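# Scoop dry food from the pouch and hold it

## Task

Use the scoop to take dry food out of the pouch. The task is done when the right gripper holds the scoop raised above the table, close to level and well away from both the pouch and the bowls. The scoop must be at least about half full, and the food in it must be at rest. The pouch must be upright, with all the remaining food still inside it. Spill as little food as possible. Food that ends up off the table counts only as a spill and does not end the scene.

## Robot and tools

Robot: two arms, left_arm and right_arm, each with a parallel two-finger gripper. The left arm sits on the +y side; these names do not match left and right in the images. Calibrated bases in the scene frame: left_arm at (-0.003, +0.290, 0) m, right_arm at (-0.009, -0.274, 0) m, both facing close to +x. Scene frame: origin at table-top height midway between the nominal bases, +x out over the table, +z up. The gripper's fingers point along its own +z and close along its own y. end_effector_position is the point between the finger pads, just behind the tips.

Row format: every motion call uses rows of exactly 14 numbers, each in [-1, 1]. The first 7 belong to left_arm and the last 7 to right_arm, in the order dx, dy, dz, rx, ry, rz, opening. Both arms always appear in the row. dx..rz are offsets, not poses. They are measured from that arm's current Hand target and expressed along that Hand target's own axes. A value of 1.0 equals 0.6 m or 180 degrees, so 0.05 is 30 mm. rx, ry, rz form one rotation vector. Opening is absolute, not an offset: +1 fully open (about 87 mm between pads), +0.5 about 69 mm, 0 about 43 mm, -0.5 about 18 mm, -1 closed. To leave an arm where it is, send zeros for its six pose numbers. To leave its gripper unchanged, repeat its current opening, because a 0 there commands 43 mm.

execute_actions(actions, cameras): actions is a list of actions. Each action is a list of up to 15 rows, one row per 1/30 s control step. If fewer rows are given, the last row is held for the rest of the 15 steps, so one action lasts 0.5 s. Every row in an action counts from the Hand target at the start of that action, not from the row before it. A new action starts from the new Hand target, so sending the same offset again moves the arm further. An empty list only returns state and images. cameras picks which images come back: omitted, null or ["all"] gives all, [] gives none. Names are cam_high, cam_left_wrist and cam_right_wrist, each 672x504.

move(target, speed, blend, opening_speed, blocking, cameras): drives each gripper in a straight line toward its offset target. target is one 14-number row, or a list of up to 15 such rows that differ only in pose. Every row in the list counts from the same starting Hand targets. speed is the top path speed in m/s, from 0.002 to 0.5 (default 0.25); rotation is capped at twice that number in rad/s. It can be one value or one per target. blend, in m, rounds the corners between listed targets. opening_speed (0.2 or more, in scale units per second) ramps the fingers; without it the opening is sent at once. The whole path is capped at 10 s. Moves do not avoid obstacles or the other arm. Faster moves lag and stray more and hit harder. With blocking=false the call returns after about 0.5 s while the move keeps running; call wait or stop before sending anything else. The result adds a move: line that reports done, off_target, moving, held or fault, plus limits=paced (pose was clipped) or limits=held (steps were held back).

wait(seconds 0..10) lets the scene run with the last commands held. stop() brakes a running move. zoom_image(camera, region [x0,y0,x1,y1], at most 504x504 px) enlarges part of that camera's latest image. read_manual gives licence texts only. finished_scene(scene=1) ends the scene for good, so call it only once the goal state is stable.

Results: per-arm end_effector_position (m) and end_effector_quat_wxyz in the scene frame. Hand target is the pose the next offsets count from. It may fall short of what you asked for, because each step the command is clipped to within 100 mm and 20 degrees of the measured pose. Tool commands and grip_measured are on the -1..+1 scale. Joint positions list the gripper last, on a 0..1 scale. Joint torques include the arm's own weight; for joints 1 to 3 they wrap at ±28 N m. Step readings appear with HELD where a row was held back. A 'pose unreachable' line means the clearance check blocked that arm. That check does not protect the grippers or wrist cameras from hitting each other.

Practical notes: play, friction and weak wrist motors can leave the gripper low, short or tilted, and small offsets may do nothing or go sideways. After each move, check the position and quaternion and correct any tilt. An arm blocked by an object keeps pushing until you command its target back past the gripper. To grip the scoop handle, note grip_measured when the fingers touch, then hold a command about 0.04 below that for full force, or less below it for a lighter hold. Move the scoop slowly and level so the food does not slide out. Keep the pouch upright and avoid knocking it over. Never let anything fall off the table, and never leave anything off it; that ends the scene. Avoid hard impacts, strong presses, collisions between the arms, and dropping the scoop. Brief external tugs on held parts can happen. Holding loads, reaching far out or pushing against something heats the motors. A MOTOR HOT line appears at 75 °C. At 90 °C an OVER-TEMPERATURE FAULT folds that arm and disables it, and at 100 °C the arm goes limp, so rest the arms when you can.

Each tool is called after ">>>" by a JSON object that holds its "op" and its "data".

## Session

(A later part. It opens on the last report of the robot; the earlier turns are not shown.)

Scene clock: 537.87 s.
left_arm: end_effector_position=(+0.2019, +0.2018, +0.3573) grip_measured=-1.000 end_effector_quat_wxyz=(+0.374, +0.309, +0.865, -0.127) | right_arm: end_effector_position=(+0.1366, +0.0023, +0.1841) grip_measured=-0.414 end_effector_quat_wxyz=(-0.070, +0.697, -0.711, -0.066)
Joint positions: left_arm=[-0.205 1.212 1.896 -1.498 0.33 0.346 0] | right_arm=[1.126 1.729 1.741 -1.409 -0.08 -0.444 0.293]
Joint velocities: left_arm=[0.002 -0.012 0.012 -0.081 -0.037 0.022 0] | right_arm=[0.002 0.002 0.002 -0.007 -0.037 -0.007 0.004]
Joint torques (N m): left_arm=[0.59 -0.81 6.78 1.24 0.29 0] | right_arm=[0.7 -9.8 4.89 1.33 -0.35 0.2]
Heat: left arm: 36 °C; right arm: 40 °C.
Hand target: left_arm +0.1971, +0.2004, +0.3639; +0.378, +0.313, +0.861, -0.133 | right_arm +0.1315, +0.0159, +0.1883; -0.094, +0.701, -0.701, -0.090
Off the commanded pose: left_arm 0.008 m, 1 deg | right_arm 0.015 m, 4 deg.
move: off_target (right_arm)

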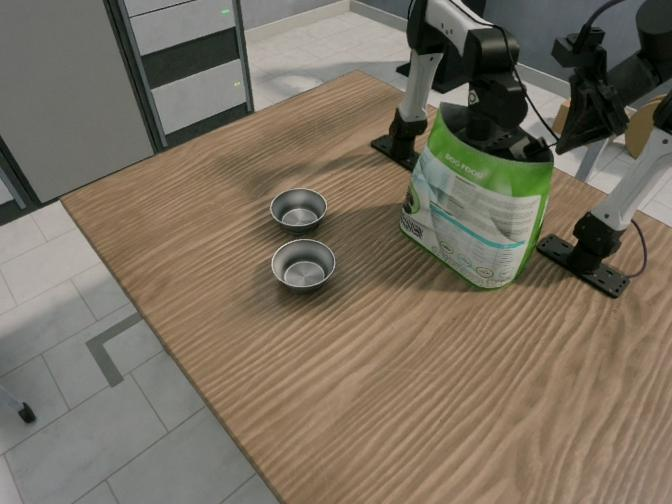

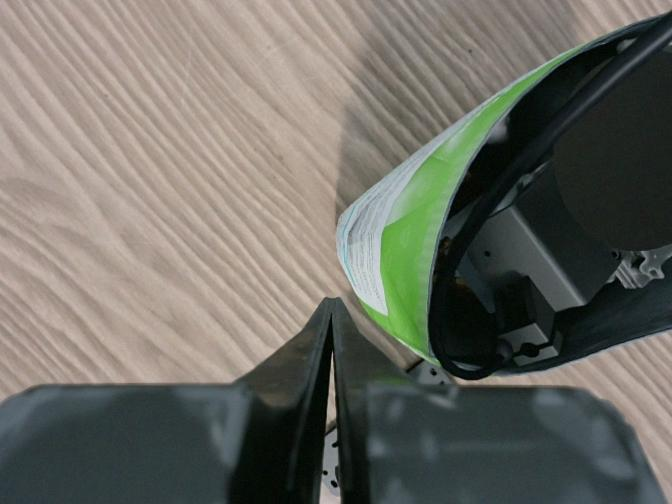

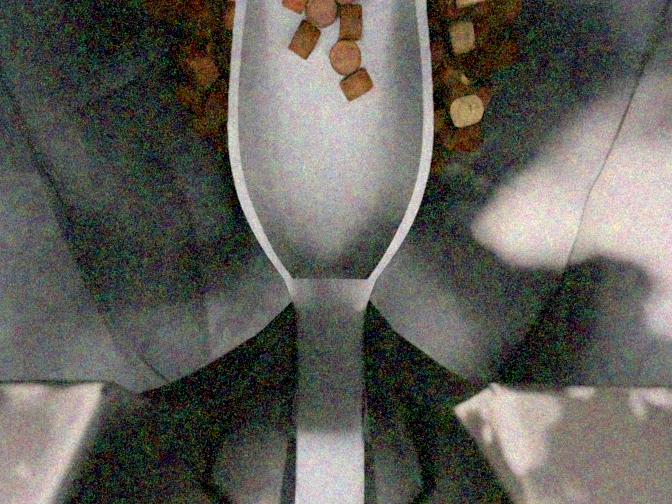

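>>> {"op": "move", "data": {"target": [0,0,0,0,0,0,-1, -0.0258,0.0025,-0.0064,0,-0.0111,0,-0.5], "speed": 0.05}}

Scene clock: 539.50 s.
left_arm: end_effector_position=(+0.2019, +0.2018, +0.3573) grip_measured=-1.000 end_effector_quat_wxyz=(+0.374, +0.309, +0.865, -0.127) | right_arm: end_effector_position=(+0.1349, +0.0035, +0.1849) grip_measured=-0.414 end_effector_quat_wxyz=(-0.070, +0.692, -0.716, -0.067)
Joint positions: left_arm=[-0.205 1.212 1.896 -1.498 0.33 0.346 0] | right_arm=[1.131 1.729 1.744 -1.409 -0.08 -0.426 0.293]
Joint velocities: left_arm=[-0.022 0.007 -0.012 -0.037 -0.037 0.037 0] | right_arm=[0.017 -0.002 -0.002 0.007 -0.037 0.007 -0.007]
Joint torques (N m): left_arm=[0.62 -0.77 6.82 1.22 0.31 -0.01] | right_arm=[1.52 -7.91 9.22 1.35 -0.48 0.18]
Heat: left arm: 36 °C; right arm: 40 °C.
Hand target: left_arm +0.1971, +0.2004, +0.3639; +0.378, +0.313, +0.861, -0.133 | right_arm +0.1298, +0.0297, +0.1961; -0.106, +0.699, -0.699, -0.103
Off the commanded pose: left_arm 0.008 m, 1 deg | right_arm 0.029 m, 6 deg.
move: off_target (right_arm)

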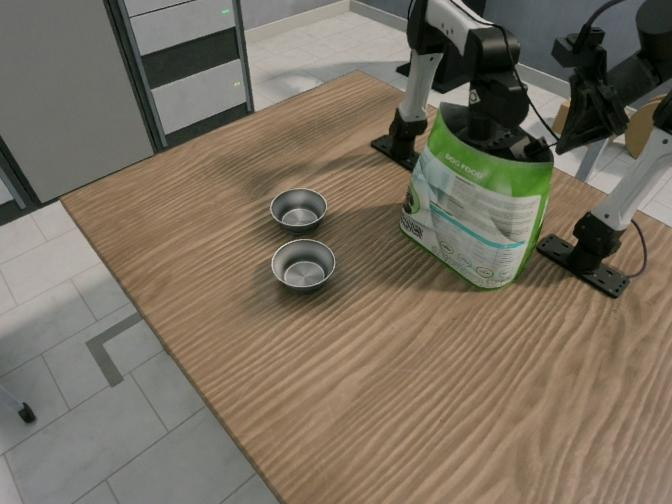

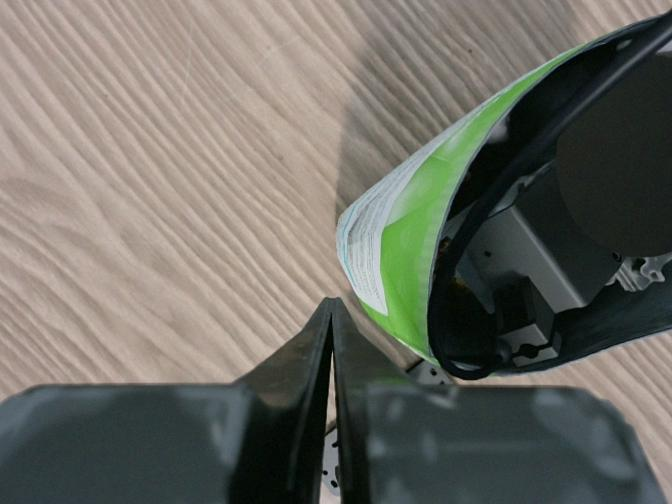

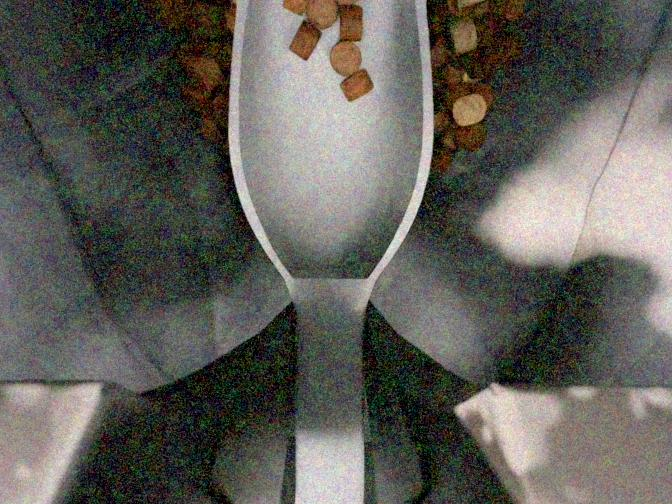

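>>> {"op": "move", "data": {"target": [[0,0,0,0,0,0,-1, 0.001,0,-0.0178,0,-0.0333,0,-0.5],[0,0,0,0,0,0,-1, -0.005,0,-0.049,0,-0.0722,0,-0.5]], "speed": 0.05, "blend": [0.005,0]}}

>>> {"op": "zoom_image", "data": {"camera": "cam_left_wrist", "region": [400, 80, 672, 380]}}

Scene clock: 543.80 s.
left_arm: end_effector_position=(+0.2019, +0.2018, +0.3573) grip_measured=-1.000 end_effector_quat_wxyz=(+0.374, +0.309, +0.865, -0.127) | right_arm: end_effector_position=(+0.1263, +0.0191, +0.2139) grip_measured=-0.414 end_effector_quat_wxyz=(-0.156, +0.685, -0.693, -0.163)
Joint positions: left_arm=[-0.205 1.212 1.896 -1.498 0.33 0.346 0] | right_arm=[1.103 1.571 1.655 -1.252 -0.216 -0.438 0.293]
Joint velocities: left_arm=[-0.007 -0.002 -0.002 -0.022 -0.007 -0.081 0] | right_arm=[-0.012 -0.002 -0.002 0.081 -0.022 -0.066 -0.004]
Joint torques (N m): left_arm=[0.65 -0.77 6.71 1.22 0.29 0.01] | right_arm=[-0.88 -9.58 5.26 1.63 -0.4 0.03]
Heat: left arm: 36 °C; right arm: 40 °C.
Hand target: left_arm +0.1971, +0.2004, +0.3639; +0.378, +0.313, +0.861, -0.133 | right_arm +0.1295, +0.0238, +0.2243; -0.184, +0.683, -0.683, -0.182
Off the commanded pose: left_arm 0.008 m, 1 deg | right_arm 0.013 m, 4 deg.
move: off_target (right_arm)

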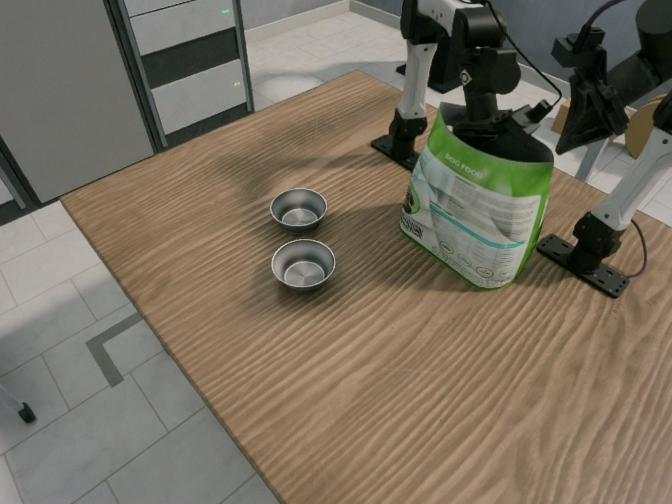

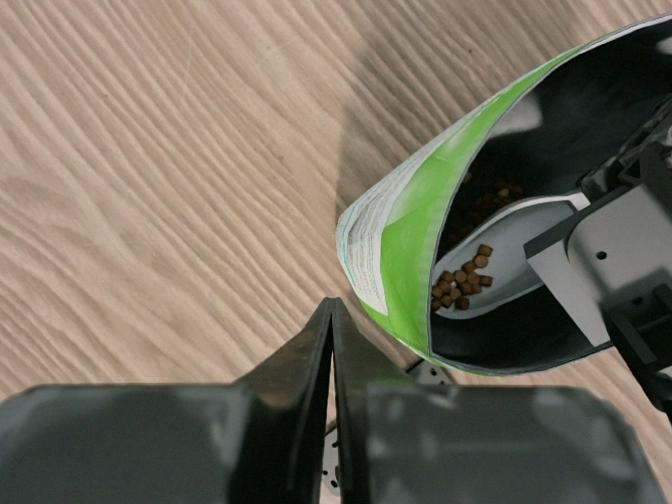

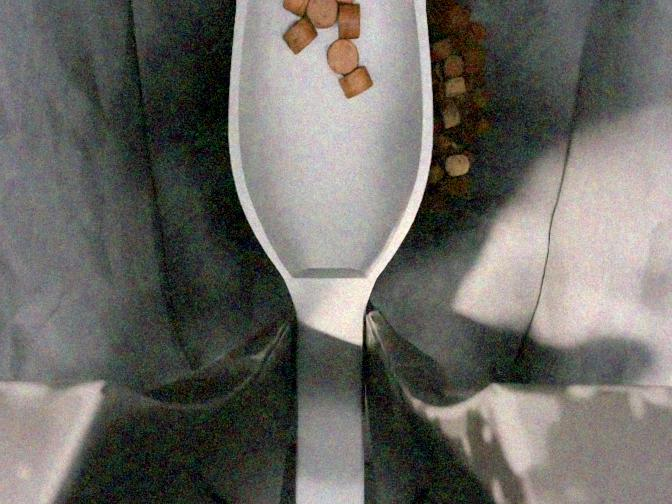

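Scaled by 1.680 from the camera's 672x504 image, which has a finer 960x720 frame.

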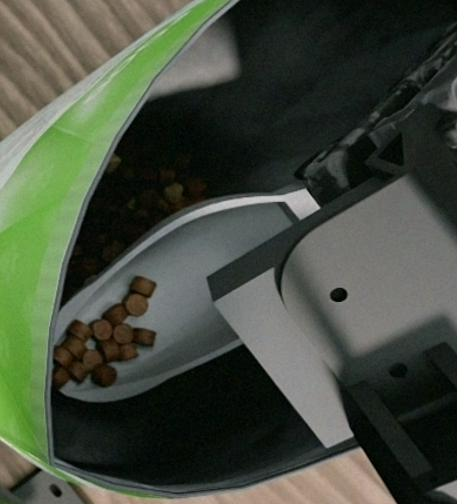

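>>> {"op": "zoom_image", "data": {"camera": "cam_left_wrist", "region": [420, 150, 560, 330]}}

Scaled by 2.800 from the camera's 672x504 image, which has a finer 960x720 frame.

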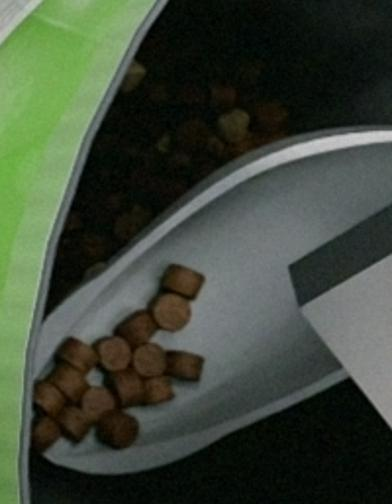

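>>> {"op": "move", "data": {"target": [[0,0,0,0,0,0,-1, -0.0429,-0.0042,-0.0536,0,-0.0111,0,-0.5],[0,0,0,0,0,0,-1, -0.0804,-0.0042,-0.1185,0,-0.0278,0,-0.5],[0,0,0,0,0,0,-1, -0.0704,-0.0008,-0.2013,0,-0.0833,0,-0.5],[0,0,0,0,0,0,-1, -0.0749,0.0042,-0.2757,0,-0.1222,0,-0.5]], "speed": 0.09, "blend": [0.01,0.01,0.01,0]}}

>>> {"op": "zoom_image", "data": {"camera": "cam_high", "region": [400, 0, 600, 160]}}

Scene clock: 554.03 s.
left_arm: end_effector_position=(+0.2019, +0.2018, +0.3573) grip_measured=-1.000 end_effector_quat_wxyz=(+0.374, +0.309, +0.865, -0.127) | right_arm: end_effector_position=(+0.1347, -0.0145, +0.3759) grip_measured=-0.414 end_effector_quat_wxyz=(-0.300, +0.631, -0.649, -0.299)
Joint positions: left_arm=[-0.205 1.212 1.896 -1.498 0.33 0.346 0] | right_arm=[0.844 1.508 2.175 -1.513 -0.543 -0.515 0.293]
Joint velocities: left_arm=[-0.007 -0.017 -0.002 -0.037 -0.007 0.007 0] | right_arm=[0.017 -0.017 0.002 -0.022 -0.022 -0.037 -0.007]
Joint torques (N m): left_arm=[0.58 -0.73 6.74 1.22 0.31 -0.01] | right_arm=[-0.81 -5.96 7.35 1.25 -0.56 0.03]
Heat: left arm: 36 °C; right arm: 40 °C.
Hand target: left_arm +0.1971, +0.2004, +0.3639; +0.378, +0.313, +0.861, -0.133 | right_arm +0.1253, -0.0211, +0.3881; -0.309, +0.635, -0.636, -0.310
Off the commanded pose: left_arm 0.008 m, 1 deg | right_arm 0.017 m, 2 deg.
move: off_target (right_arm)

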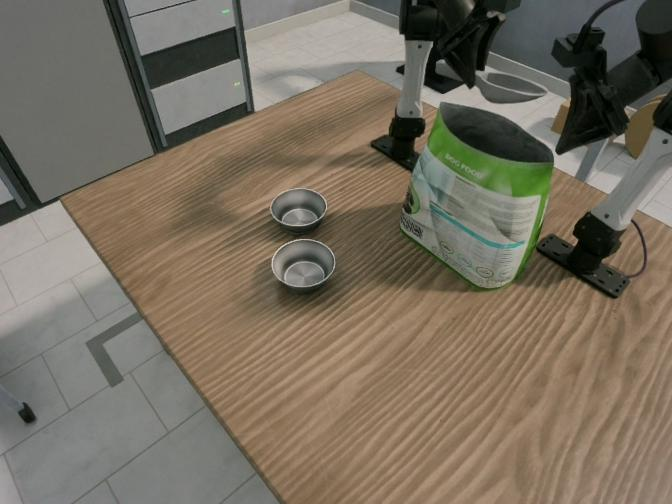

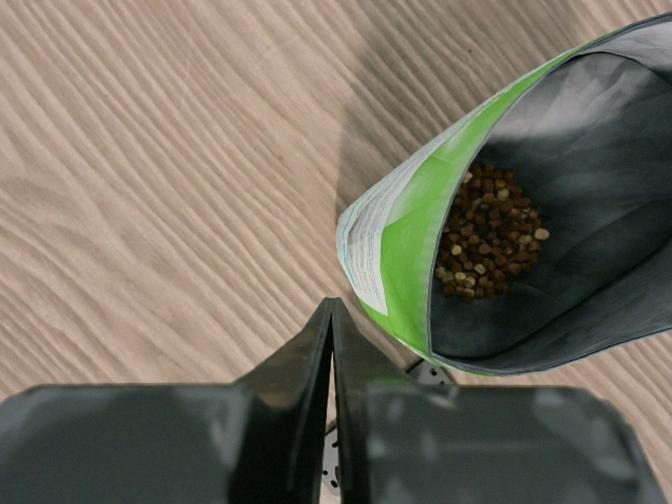

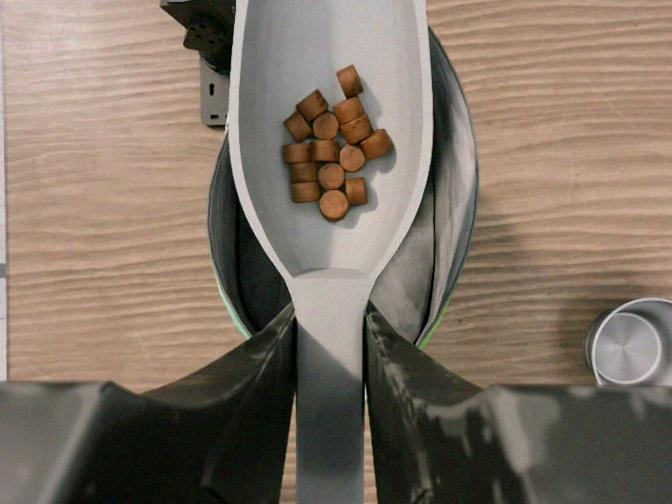

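Scaled by 2.520 from the camera's 672x504 image, which has a finer 960x720 frame.

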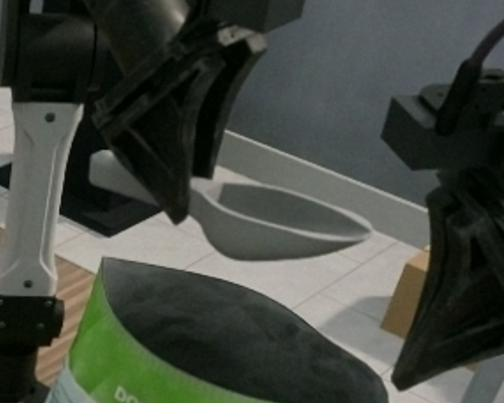

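>>> {"op": "move", "data": {"target": [[0,0,0,0,0,0,-1, 0.0992,-0.108,-0.132,0.1399,0,0.1097,-0.5],[0,0,0,0,0,0,-1, 0.2237,-0.258,-0.1826,0.2711,0,0.2125,-0.5],[0,0,0,0,0,0,-1, 0.4679,-0.3917,-0.2241,0.3935,0,0.3085,-0.5]], "speed": 0.13, "blend": [0.02,0.02,0]}}

>>> {"op": "zoom_image", "data": {"camera": "cam_high", "region": [160, 40, 340, 175]}}

Scene clock: 565.13 s.
left_arm: end_effector_position=(+0.2019, +0.2018, +0.3573) grip_measured=-1.000 end_effector_quat_wxyz=(+0.374, +0.309, +0.865, -0.127) | right_arm: end_effector_position=(+0.3523, -0.2884, +0.2441) grip_measured=-0.414 end_effector_quat_wxyz=(+0.416, -0.003, +0.909, +0.009)
Joint positions: left_arm=[-0.205 1.212 1.896 -1.498 0.33 0.346 0] | right_arm=[-0.043 1.332 1.369 -0.752 -0.072 -0.044 0.293]
Joint velocities: left_arm=[-0.017 0.017 0.007 0.007 0.022 -0.022 0] | right_arm=[-0.007 -0.002 0.007 -0.022 0.022 -0.007 0.001]
Joint torques (N m): left_arm=[0.59 -0.75 6.87 1.23 0.29 -0.01] | right_arm=[-0.8 -4.78 6.04 2.49 0.13 0.2]
Heat: left arm: 36 °C; right arm: 39 °C.
Hand target: left_arm +0.1971, +0.2004, +0.3639; +0.378, +0.313, +0.861, -0.133 | right_arm +0.3623, -0.2931, +0.2502; +0.438, +0.002, +0.899, +0.002
Off the commanded pose: left_arm 0.008 m, 1 deg | right_arm 0.015 m, 3 deg.
move: off_target (right_arm)

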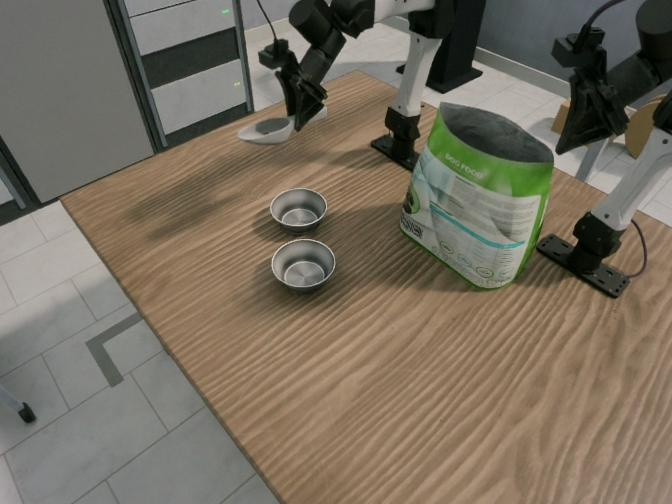

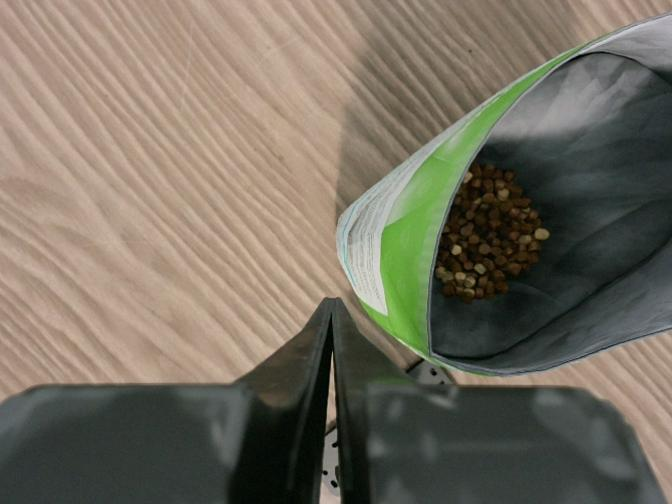

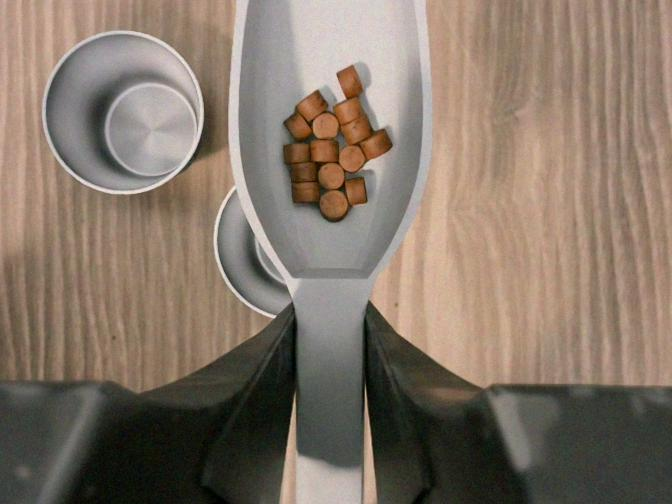

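Scaled by 2.800 from the camera's 672x504 image, which has a finer 960x720 frame.

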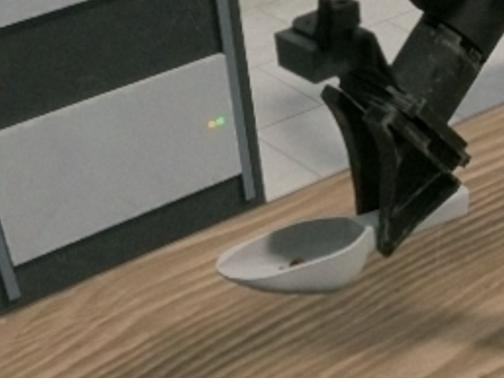

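>>> {"op": "move", "data": {"target": [-0.0701,-0.2523,-0.0789,0,0,0,-1, 0,0,0,0,0,0,-0.5], "speed": 0.12}}

Scene clock: 568.97 s.
left_arm: end_effector_position=(+0.0935, +0.0778, +0.4231) grip_measured=-1.000 end_effector_quat_wxyz=(+0.433, +0.327, +0.812, -0.216) | right_arm: end_effector_position=(+0.3526, -0.2884, +0.2444) grip_measured=-0.414 end_effector_quat_wxyz=(+0.416, -0.003, +0.909, +0.009)
Joint positions: left_arm=[-1.437 1.301 2.192 -1.539 -0.494 -0.426 0] | right_arm=[-0.043 1.332 1.369 -0.751 -0.072 -0.044 0.293]
Joint velocities: left_arm=[0.002 -0.012 0.012 -0.022 -0.007 0.022 0] | right_arm=[-0.007 0.012 -0.017 0.081 0.051 0.037 0.001]
Joint torques (N m): left_arm=[-0.4 -0.8 5.08 1.35 -0.34 -0.2] | right_arm=[-0.8 -4.77 6.04 2.5 0.14 0.2]
Heat: left arm: 36 °C; right arm: 39 °C.
Hand target: left_arm +0.0933, +0.0837, +0.4278; +0.381, +0.313, +0.860, -0.130 | right_arm +0.3623, -0.2931, +0.2502; +0.438, +0.002, +0.899, +0.002
Off the commanded pose: left_arm 0.010 m, 13 deg | right_arm 0.012 m, 3 deg.
joint sent to its limit (left arm) — joint 4 (wrist pitch), lower limit. The joint targets are off in position and orientation.
move: off_target (left_arm, right_arm)

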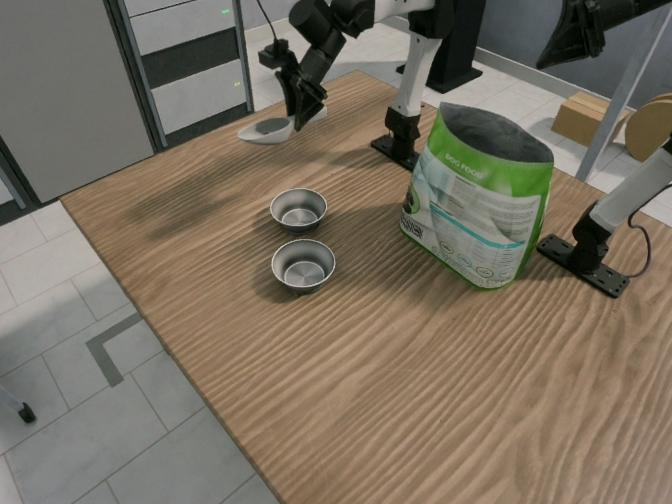

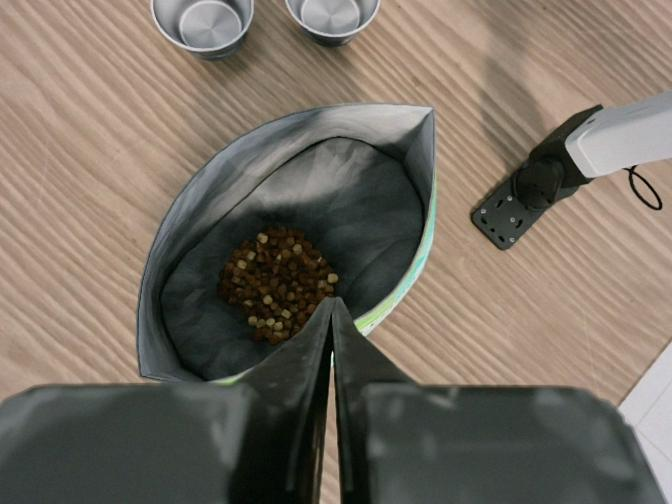

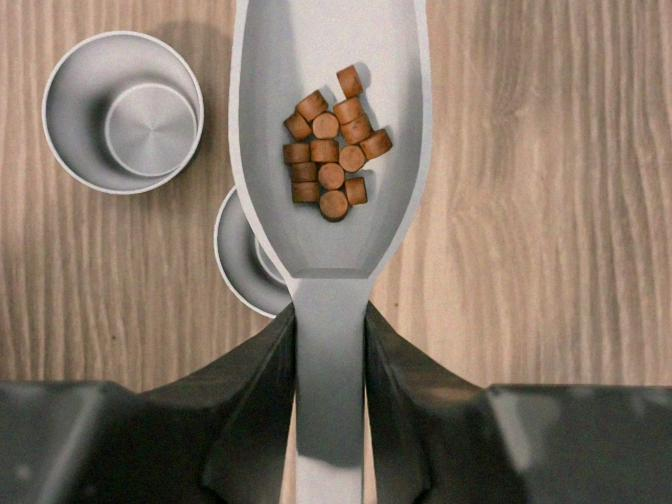

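>>> {"op": "zoom_image", "data": {"camera": "cam_left_wrist", "region": [130, 90, 450, 390]}}

Scaled by 1.575 from the camera's 672x504 image, which has a finer 960x720 frame.

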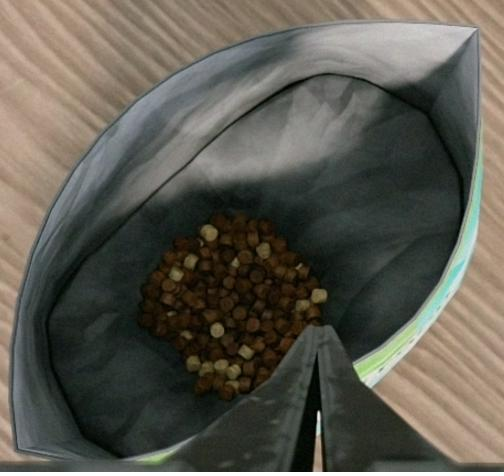

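>>> {"op": "move", "data": {"target": [0,0,0,0,0,0,-1, 0.2416,-0.1448,0.2054,0,-0.0114,0,-0.5], "speed": 0.12, "cameras": ["cam_high","cam_right_wrist"]}}

Scene clock: 574.90 s.
left_arm: end_effector_position=(+0.0937, +0.0779, +0.4231) grip_measured=-1.000 end_effector_quat_wxyz=(+0.433, +0.326, +0.812, -0.216) | right_arm: end_effector_position=(+0.3649, -0.3803, +0.0542) grip_measured=-0.414 end_effector_quat_wxyz=(+0.431, +0.018, +0.902, +0.000)
Joint positions: left_arm=[-1.437 1.301 2.192 -1.539 -0.496 -0.426 0] | right_arm=[-0.352 1.542 0.75 0.079 -0.278 -0.213 0.293]
Joint velocities: left_arm=[-0.002 0.007 -0.017 -0.081 -0.007 0.095 0] | right_arm=[-0.022 -0.002 -0.002 -0.051 -0.066 -0.037 0.001]
Joint torques (N m): left_arm=[-0.47 -0.85 5.03 1.35 -0.32 -0.19] | right_arm=[-0.76 -5.75 5.5 2.46 -0.38 0.03]
Heat: left arm: 36 °C; right arm: 39 °C.
Hand target: left_arm +0.0933, +0.0837, +0.4278; +0.381, +0.313, +0.860, -0.130 | right_arm +0.3734, -0.3790, +0.0597; +0.453, +0.002, +0.892, +0.002
Off the commanded pose: left_arm 0.007 m, 13 deg | right_arm 0.007 m, 3 deg.
joint sent to its limit (left arm) — joint 4 (wrist pitch), lower limit. The joint targets are off in position and orientation.
move: off_target (left_arm, right_arm)
Images, in order (width x height): cam_high 672x504, cam_right_wrist 672x504.

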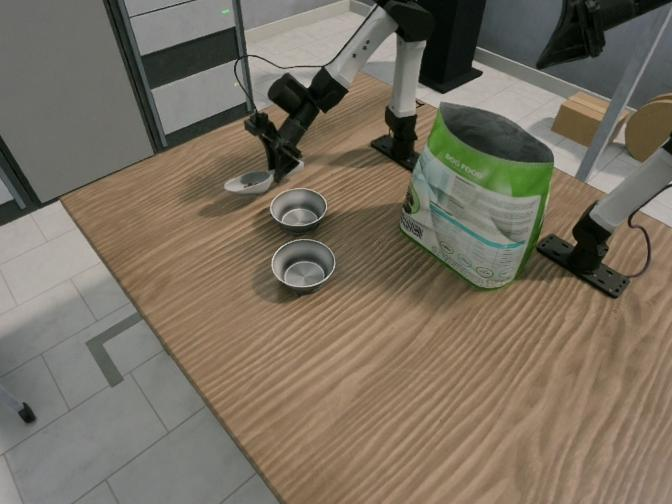

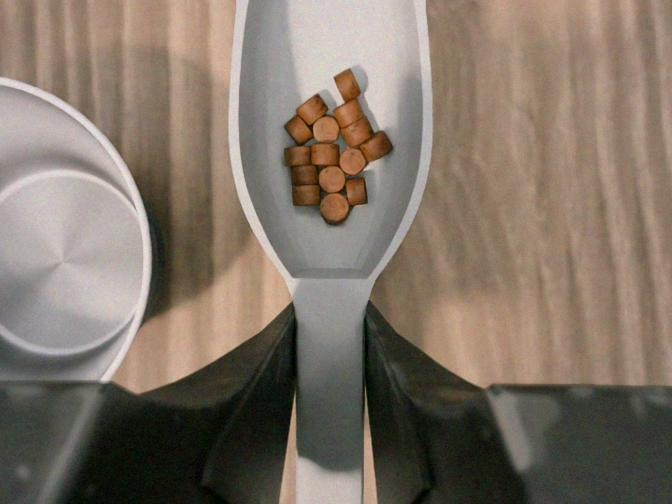

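>>> {"op": "move", "data": {"target": [0,0,0,0,0,0,-1, 0.034,0,0.0245,0,0,0,-0.5], "speed": 0.04, "cameras": ["cam_high","cam_right_wrist"]}}

Scene clock: 578.43 s.
left_arm: end_effector_position=(+0.0937, +0.0779, +0.4231) grip_measured=-1.000 end_effector_quat_wxyz=(+0.433, +0.326, +0.812, -0.216) | right_arm: end_effector_position=(+0.3653, -0.3805, +0.0288) grip_measured=-0.414 end_effector_quat_wxyz=(+0.431, +0.017, +0.902, +0.000)
Joint positions: left_arm=[-1.437 1.301 2.192 -1.539 -0.496 -0.426 0] | right_arm=[-0.352 1.611 0.697 0.202 -0.278 -0.214 0.293]
Joint velocities: left_arm=[-0.002 -0.012 0.017 -0.037 -0.066 -0.007 0] | right_arm=[0.007 -0.012 -0.002 -0.081 -0.051 0.037 -0.015]
Joint torques (N m): left_arm=[-0.5 -0.85 5.09 1.36 -0.32 -0.19] | right_arm=[-0.77 -6.08 5.08 2.47 -0.36 0.04]
Heat: left arm: 36 °C; right arm: 39 °C.
Hand target: left_arm +0.0933, +0.0837, +0.4278; +0.381, +0.313, +0.860, -0.130 | right_arm +0.3736, -0.3790, +0.0345; +0.453, +0.002, +0.892, +0.002
Off the commanded pose: left_arm 0.007 m, 13 deg | right_arm 0.010 m, 3 deg.
joint sent to its limit (left arm) — joint 4 (wrist pitch), lower limit. The joint targets are off in position and orientation.
move: off_target (left_arm, right_arm)
Images, in order (width x height): cam_high 672x504, cam_right_wrist 672x504.

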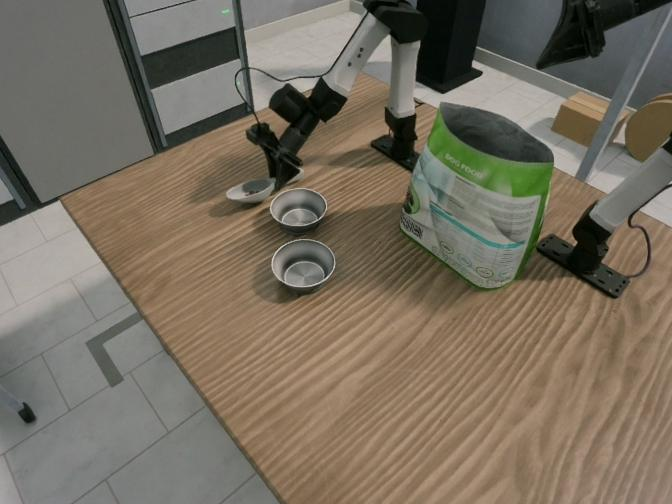

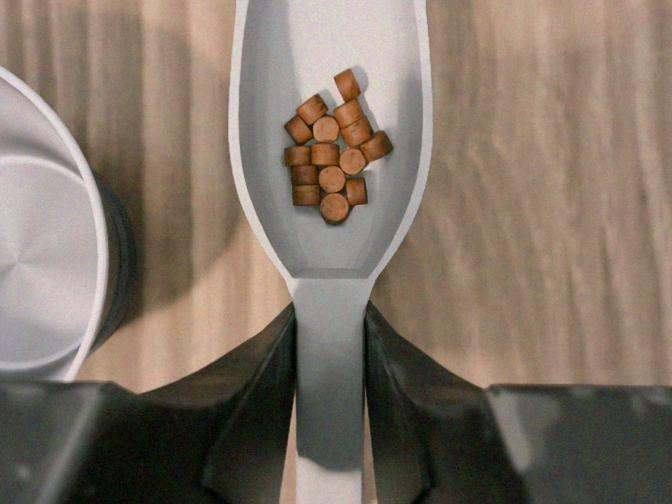

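>>> {"op": "zoom_image", "data": {"camera": "cam_high", "region": [200, 120, 340, 225]}}

>>> {"op": "move", "data": {"target": [0,0,0,0,0,0,-1, 0.0135,0,0.0098,0,0,0,-0.5], "speed": 0.03, "cameras": ["cam_high","cam_right_wrist"]}}

Scaled by 3.600 from the camera's 672x504 image, which has a finer 960x720 frame.

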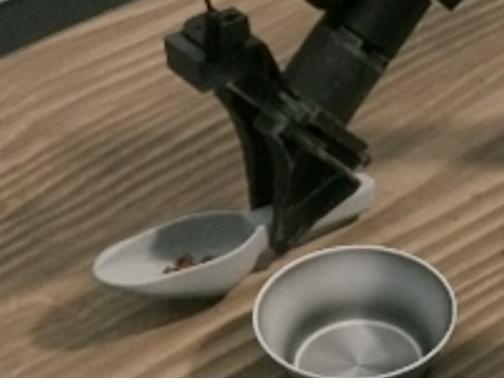

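Scene clock: 579.73 s.
left_arm: end_effector_position=(+0.0937, +0.0779, +0.4231) grip_measured=-1.000 end_effector_quat_wxyz=(+0.433, +0.326, +0.812, -0.216) | right_arm: end_effector_position=(+0.3665, -0.3807, +0.0199) grip_measured=-0.414 end_effector_quat_wxyz=(+0.433, +0.016, +0.901, +0.000)
Joint positions: left_arm=[-1.437 1.301 2.192 -1.539 -0.496 -0.426 0] | right_arm=[-0.352 1.642 0.68 0.254 -0.279 -0.214 0.293]
Joint velocities: left_arm=[0.002 0.002 0.022 0.037 -0.007 0.022 0] | right_arm=[-0.002 -0.012 0.007 0.022 0.037 0.037 0.004]
Joint torques (N m): left_arm=[-0.49 -0.83 5.15 1.35 -0.32 -0.2] | right_arm=[-0.76 -6.09 4.82 2.47 -0.35 0.04]
Heat: left arm: 36 °C; right arm: 39 °C.
Hand target: left_arm +0.0933, +0.0837, +0.4278; +0.381, +0.313, +0.860, -0.130 | right_arm +0.3737, -0.3791, +0.0245; +0.453, +0.002, +0.892, +0.002
Off the commanded pose: left_arm 0.007 m, 13 deg | right_arm 0.009 m, 3 deg.
joint sent to its limit (left arm) — joint 4 (wrist pitch), lower limit. The joint targets are off in position and orientation.
move: off_target (left_arm, right_arm)
Images, in order (width x height): cam_high 672x504, cam_right_wrist 672x504.

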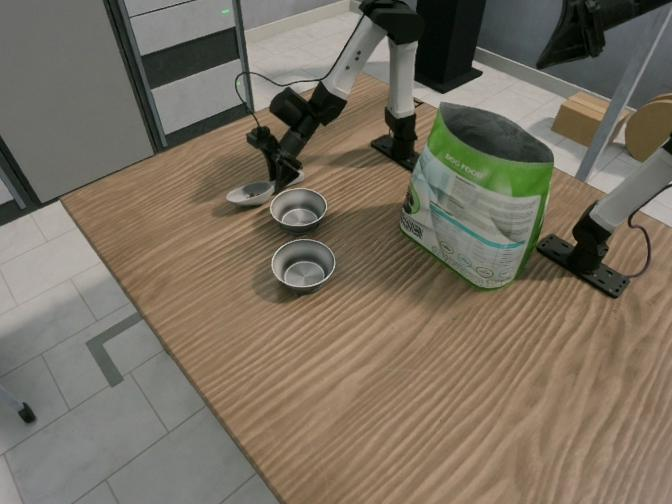

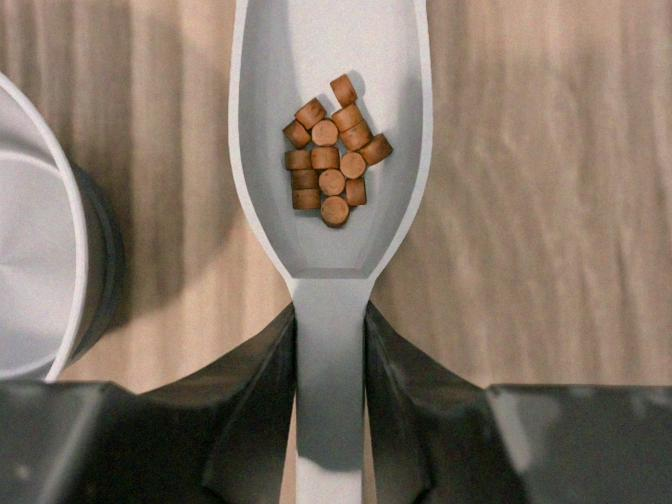

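>>> {"op": "zoom_image", "data": {"camera": "cam_high", "region": [200, 120, 340, 225]}}

>>> {"op": "move", "data": {"target": [0,0,0,0,0,0,-1, 0.0081,0,0.0059,0,0,0,-0.5], "speed": 0.03, "cameras": ["cam_right_wrist"]}}

Scaled by 3.600 from the camera's 672x504 image, which has a finer 960x720 frame.

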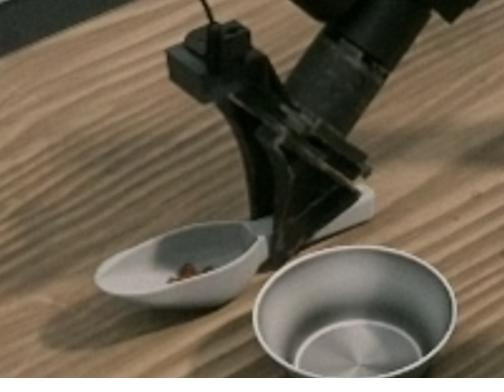

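Scene clock: 581.03 s.
left_arm: end_effector_position=(+0.0937, +0.0779, +0.4231) grip_measured=-1.000 end_effector_quat_wxyz=(+0.433, +0.326, +0.812, -0.216) | right_arm: end_effector_position=(+0.3704, -0.3817, +0.0192) grip_measured=-0.414 end_effector_quat_wxyz=(+0.442, +0.014, +0.897, -0.002)
Joint positions: left_arm=[-1.437 1.301 2.192 -1.539 -0.496 -0.426 0] | right_arm=[-0.352 1.655 0.672 0.297 -0.282 -0.214 0.293]
Joint velocities: left_arm=[-0.027 -0.002 -0.017 -0.066 0.022 -0.007 0] | right_arm=[-0.007 -0.007 0.002 0.022 0.066 -0.022 -0.004]
Joint torques (N m): left_arm=[-0.47 -0.83 5.14 1.35 -0.32 -0.22] | right_arm=[-0.75 -5.5 4.46 2.34 -0.32 0.05]
Heat: left arm: 36 °C; right arm: 39 °C.
Hand target: left_arm +0.0933, +0.0837, +0.4278; +0.381, +0.313, +0.860, -0.130 | right_arm +0.3738, -0.3791, +0.0185; +0.453, +0.002, +0.892, +0.002
Off the commanded pose: left_arm 0.007 m, 13 deg | right_arm 0.004 m, 2 deg.
joint sent to its limit (left arm) — joint 4 (wrist pitch), lower limit. The joint targets are off in position and orientation.
move: off_target (left_arm)
Images, in order (width x height): cam_right_wrist 672x504.

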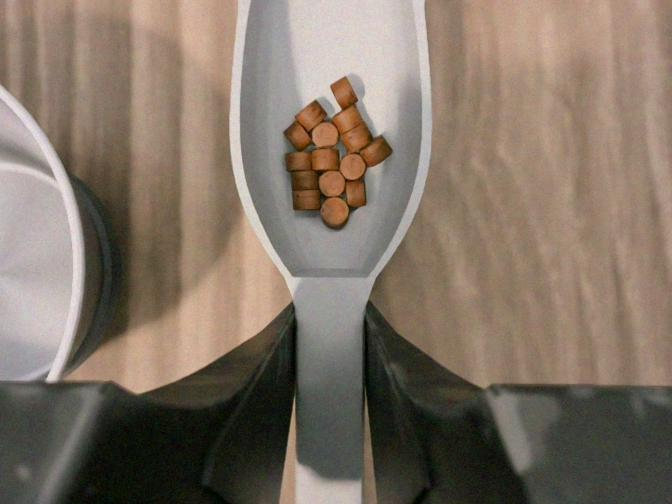

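>>> {"op": "move", "data": {"target": [0,0,0,0,0,0,-1, 0,0,0,0,0,0,-0.3], "opening_speed": 0.3, "cameras": ["cam_high","cam_right_wrist"]}}

>>> {"op": "zoom_image", "data": {"camera": "cam_high", "region": [200, 120, 340, 225]}}

Scene clock: 582.43 s.
left_arm: end_effector_position=(+0.0940, +0.0780, +0.4232) grip_measured=-1.000 end_effector_quat_wxyz=(+0.434, +0.326, +0.812, -0.215) | right_arm: end_effector_position=(+0.3699, -0.3815, +0.0169) grip_measured=-0.300 end_effector_quat_wxyz=(+0.440, +0.014, +0.898, -0.001)
Joint positions: left_arm=[-1.437 1.301 2.192 -1.539 -0.497 -0.426 0] | right_arm=[-0.352 1.662 0.672 0.297 -0.282 -0.214 0.35]
Joint velocities: left_arm=[0.002 -0.022 0.012 -0.007 0.037 0.051 0] | right_arm=[-0.002 -0.012 0.012 -0.095 -0.007 0.007 -0.004]
Joint torques (N m): left_arm=[-0.51 -0.8 5.03 1.36 -0.32 -0.21] | right_arm=[-0.72 -6.06 4.45 2.33 -0.31 0.05]
Heat: left arm: 36 °C; right arm: 39 °C.
Hand target: left_arm +0.0933, +0.0837, +0.4278; +0.381, +0.313, +0.860, -0.130 | right_arm +0.3738, -0.3791, +0.0185; +0.453, +0.002, +0.892, +0.002
Off the commanded pose: left_arm 0.007 m, 13 deg | right_arm 0.005 m, 2 deg.
joint sent to its limit (left arm) — joint 4 (wrist pitch), lower limit. The joint targets are off in position and orientation.
move: off_target (left_arm)
Images, in order (width x height): cam_high 672x504, cam_right_wrist 672x504.

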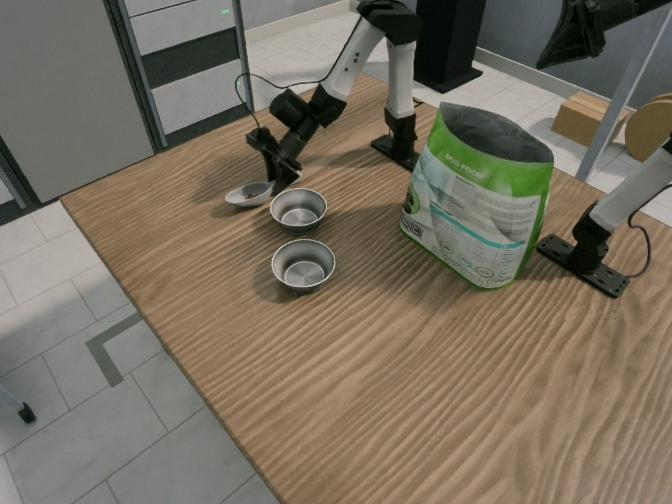

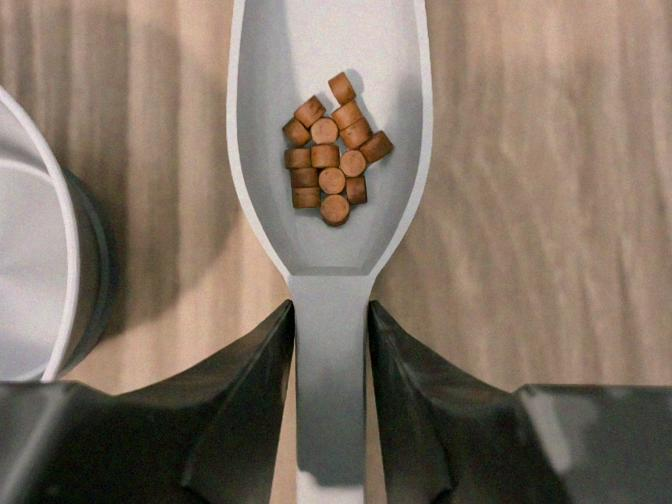

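Scaled by 3.600 from the camera's 672x504 image, which has a finer 960x720 frame.

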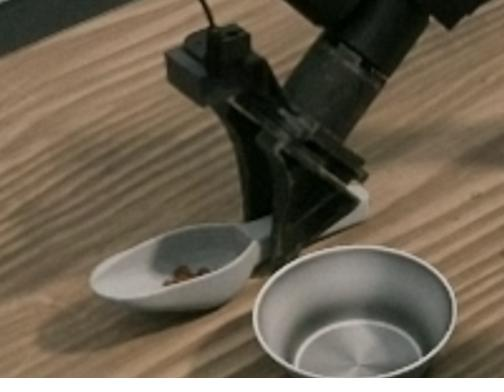

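>>> {"op": "move", "data": {"target": [0,0,0,0,0,0,-1, -0.004,0,-0.003,0,-0.117,0,-0.3], "speed": 0.1, "cameras": ["cam_high","cam_right_wrist"]}}

>>> {"op": "zoom_image", "data": {"camera": "cam_high", "region": [200, 120, 340, 225]}}

Scene clock: 586.03 s.
left_arm: end_effector_position=(+0.0940, +0.0780, +0.4232) grip_measured=-1.000 end_effector_quat_wxyz=(+0.434, +0.326, +0.812, -0.215) | right_arm: end_effector_position=(+0.3743, -0.3807, +0.0170) grip_measured=-0.300 end_effector_quat_wxyz=(+0.599, +0.009, +0.801, -0.001)
Joint positions: left_arm=[-1.437 1.301 2.192 -1.539 -0.497 -0.426 0] | right_arm=[-0.408 1.855 0.388 1.153 -0.403 -0.116 0.35]
Joint velocities: left_arm=[-0.017 0.007 -0.002 0.007 -0.037 0.007 0] | right_arm=[0.007 0.012 -0.007 -0.051 -0.051 -0.022 0.006]
Joint torques (N m): left_arm=[-0.51 -0.83 5.05 1.35 -0.32 -0.19] | right_arm=[-0.83 -5.55 2.77 2.53 -0.28 0.2]
Heat: left arm: 36 °C; right arm: 38 °C.
Hand target: left_arm +0.0933, +0.0837, +0.4278; +0.381, +0.313, +0.860, -0.130 | right_arm +0.3749, -0.3795, +0.0207; +0.609, +0.003, +0.793, +0.003
Off the commanded pose: left_arm 0.007 m, 13 deg | right_arm 0.005 m, 2 deg.
joint sent to its limit (left arm) — joint 4 (wrist pitch), lower limit. The joint targets are off in position and orientation.
move: off_target (left_arm)
Images, in order (width x height): cam_high 672x504, cam_right_wrist 672x504.

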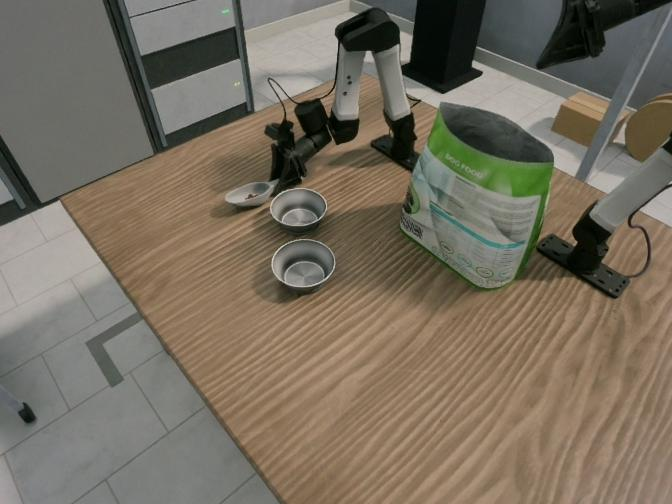

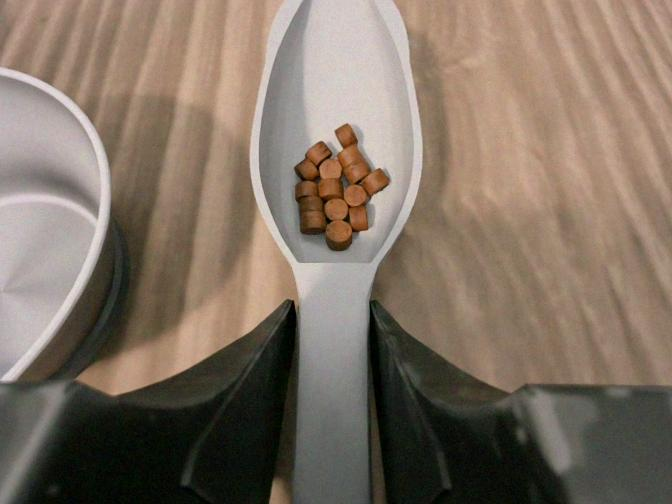

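Scaled by 3.600 from the camera's 672x504 image, which has a finer 960x720 frame.

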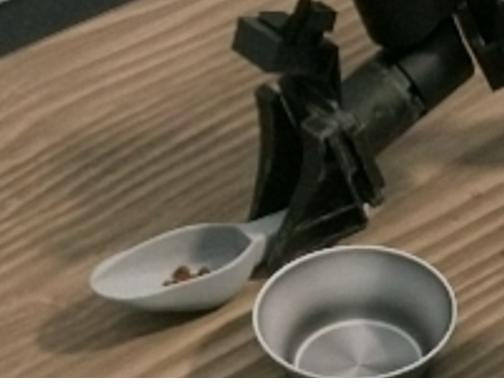

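>>> {"op": "move", "data": {"target": [0,0,0,0,0,0,-1, -0.0075,0,-0.002,0,0,0,-0.3], "speed": 0.05, "cameras": []}}

>>> {"op": "move", "data": {"target": [0,0,0,0,0,0,-1, 0,0,0,0,0,0,-0.5], "opening_speed": 0.3, "cameras": ["cam_right_wrist"]}}

Scene clock: 587.40 s.
left_arm: end_effector_position=(+0.0940, +0.0780, +0.4232) grip_measured=-1.000 end_effector_quat_wxyz=(+0.434, +0.326, +0.812, -0.215) | right_arm: end_effector_position=(+0.3743, -0.3807, +0.0170) grip_measured=-0.300 end_effector_quat_wxyz=(+0.599, +0.009, +0.801, -0.001)
Joint positions: left_arm=[-1.437 1.301 2.192 -1.539 -0.497 -0.426 0] | right_arm=[-0.408 1.855 0.388 1.153 -0.403 -0.116 0.35]
Joint velocities: left_arm=[-0.002 -0.017 -0.012 -0.007 0.037 0.051 0] | right_arm=[-0.012 0.002 -0.002 -0.022 -0.007 -0.007 -0.014]
Joint torques (N m): left_arm=[-0.51 -0.87 5.04 1.36 -0.34 -0.22] | right_arm=[-0.83 -8.2 2.91 2.21 -0.28 0.2]
Heat: left arm: 36 °C; right arm: 38 °C.
Hand target: left_arm +0.0933, +0.0837, +0.4278; +0.381, +0.313, +0.860, -0.130 | right_arm +0.3748, -0.3795, +0.0253; +0.609, +0.003, +0.793, +0.003
Off the commanded pose: left_arm 0.007 m, 13 deg | right_arm 0.008 m, 2 deg.
joint sent to its limit (left arm) — joint 4 (wrist pitch), lower limit. The joint targets are off in position and orientation.
move: off_target (left_arm)
No camera images: "cameras" was empty.

Scene clock: 588.57 s.
left_arm: end_effector_position=(+0.0940, +0.0780, +0.4232) grip_measured=-1.000 end_effector_quat_wxyz=(+0.434, +0.326, +0.812, -0.215) | right_arm: end_effector_position=(+0.3740, -0.3822, +0.0170) grip_measured=-0.414 end_effector_quat_wxyz=(+0.599, +0.007, +0.801, -0.004)
Joint positions: left_arm=[-1.437 1.301 2.192 -1.539 -0.497 -0.426 0] | right_arm=[-0.411 1.855 0.388 1.153 -0.403 -0.124 0.293]
Joint velocities: left_arm=[0.012 0.002 0.012 -0.066 0.022 0.051 0] | right_arm=[-0.017 0.002 -0.007 -0.022 -0.007 0.007 -0.004]
Joint torques (N m): left_arm=[-0.5 -0.79 5.08 1.34 -0.33 -0.21] | right_arm=[-0.83 -8.2 2.91 2.2 -0.28 0.2]
Heat: left arm: 36 °C; right arm: 38 °C.
Hand target: left_arm +0.0933, +0.0837, +0.4278; +0.381, +0.313, +0.860, -0.130 | right_arm +0.3748, -0.3795, +0.0253; +0.609, +0.003, +0.793, +0.003
Off the commanded pose: left_arm 0.007 m, 13 deg | right_arm 0.009 m, 2 deg.
joint sent to its limit (left arm) — joint 4 (wrist pitch), lower limit. The joint targets are off in position and orientation.
move: off_target (left_arm)
Images, in order (width x height): cam_right_wrist 672x504.

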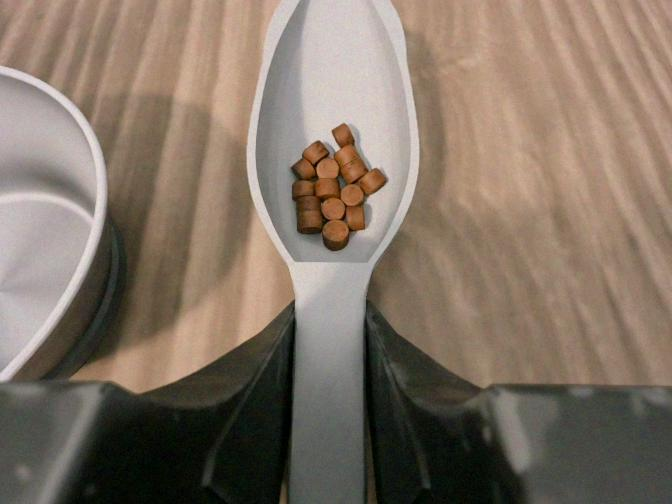

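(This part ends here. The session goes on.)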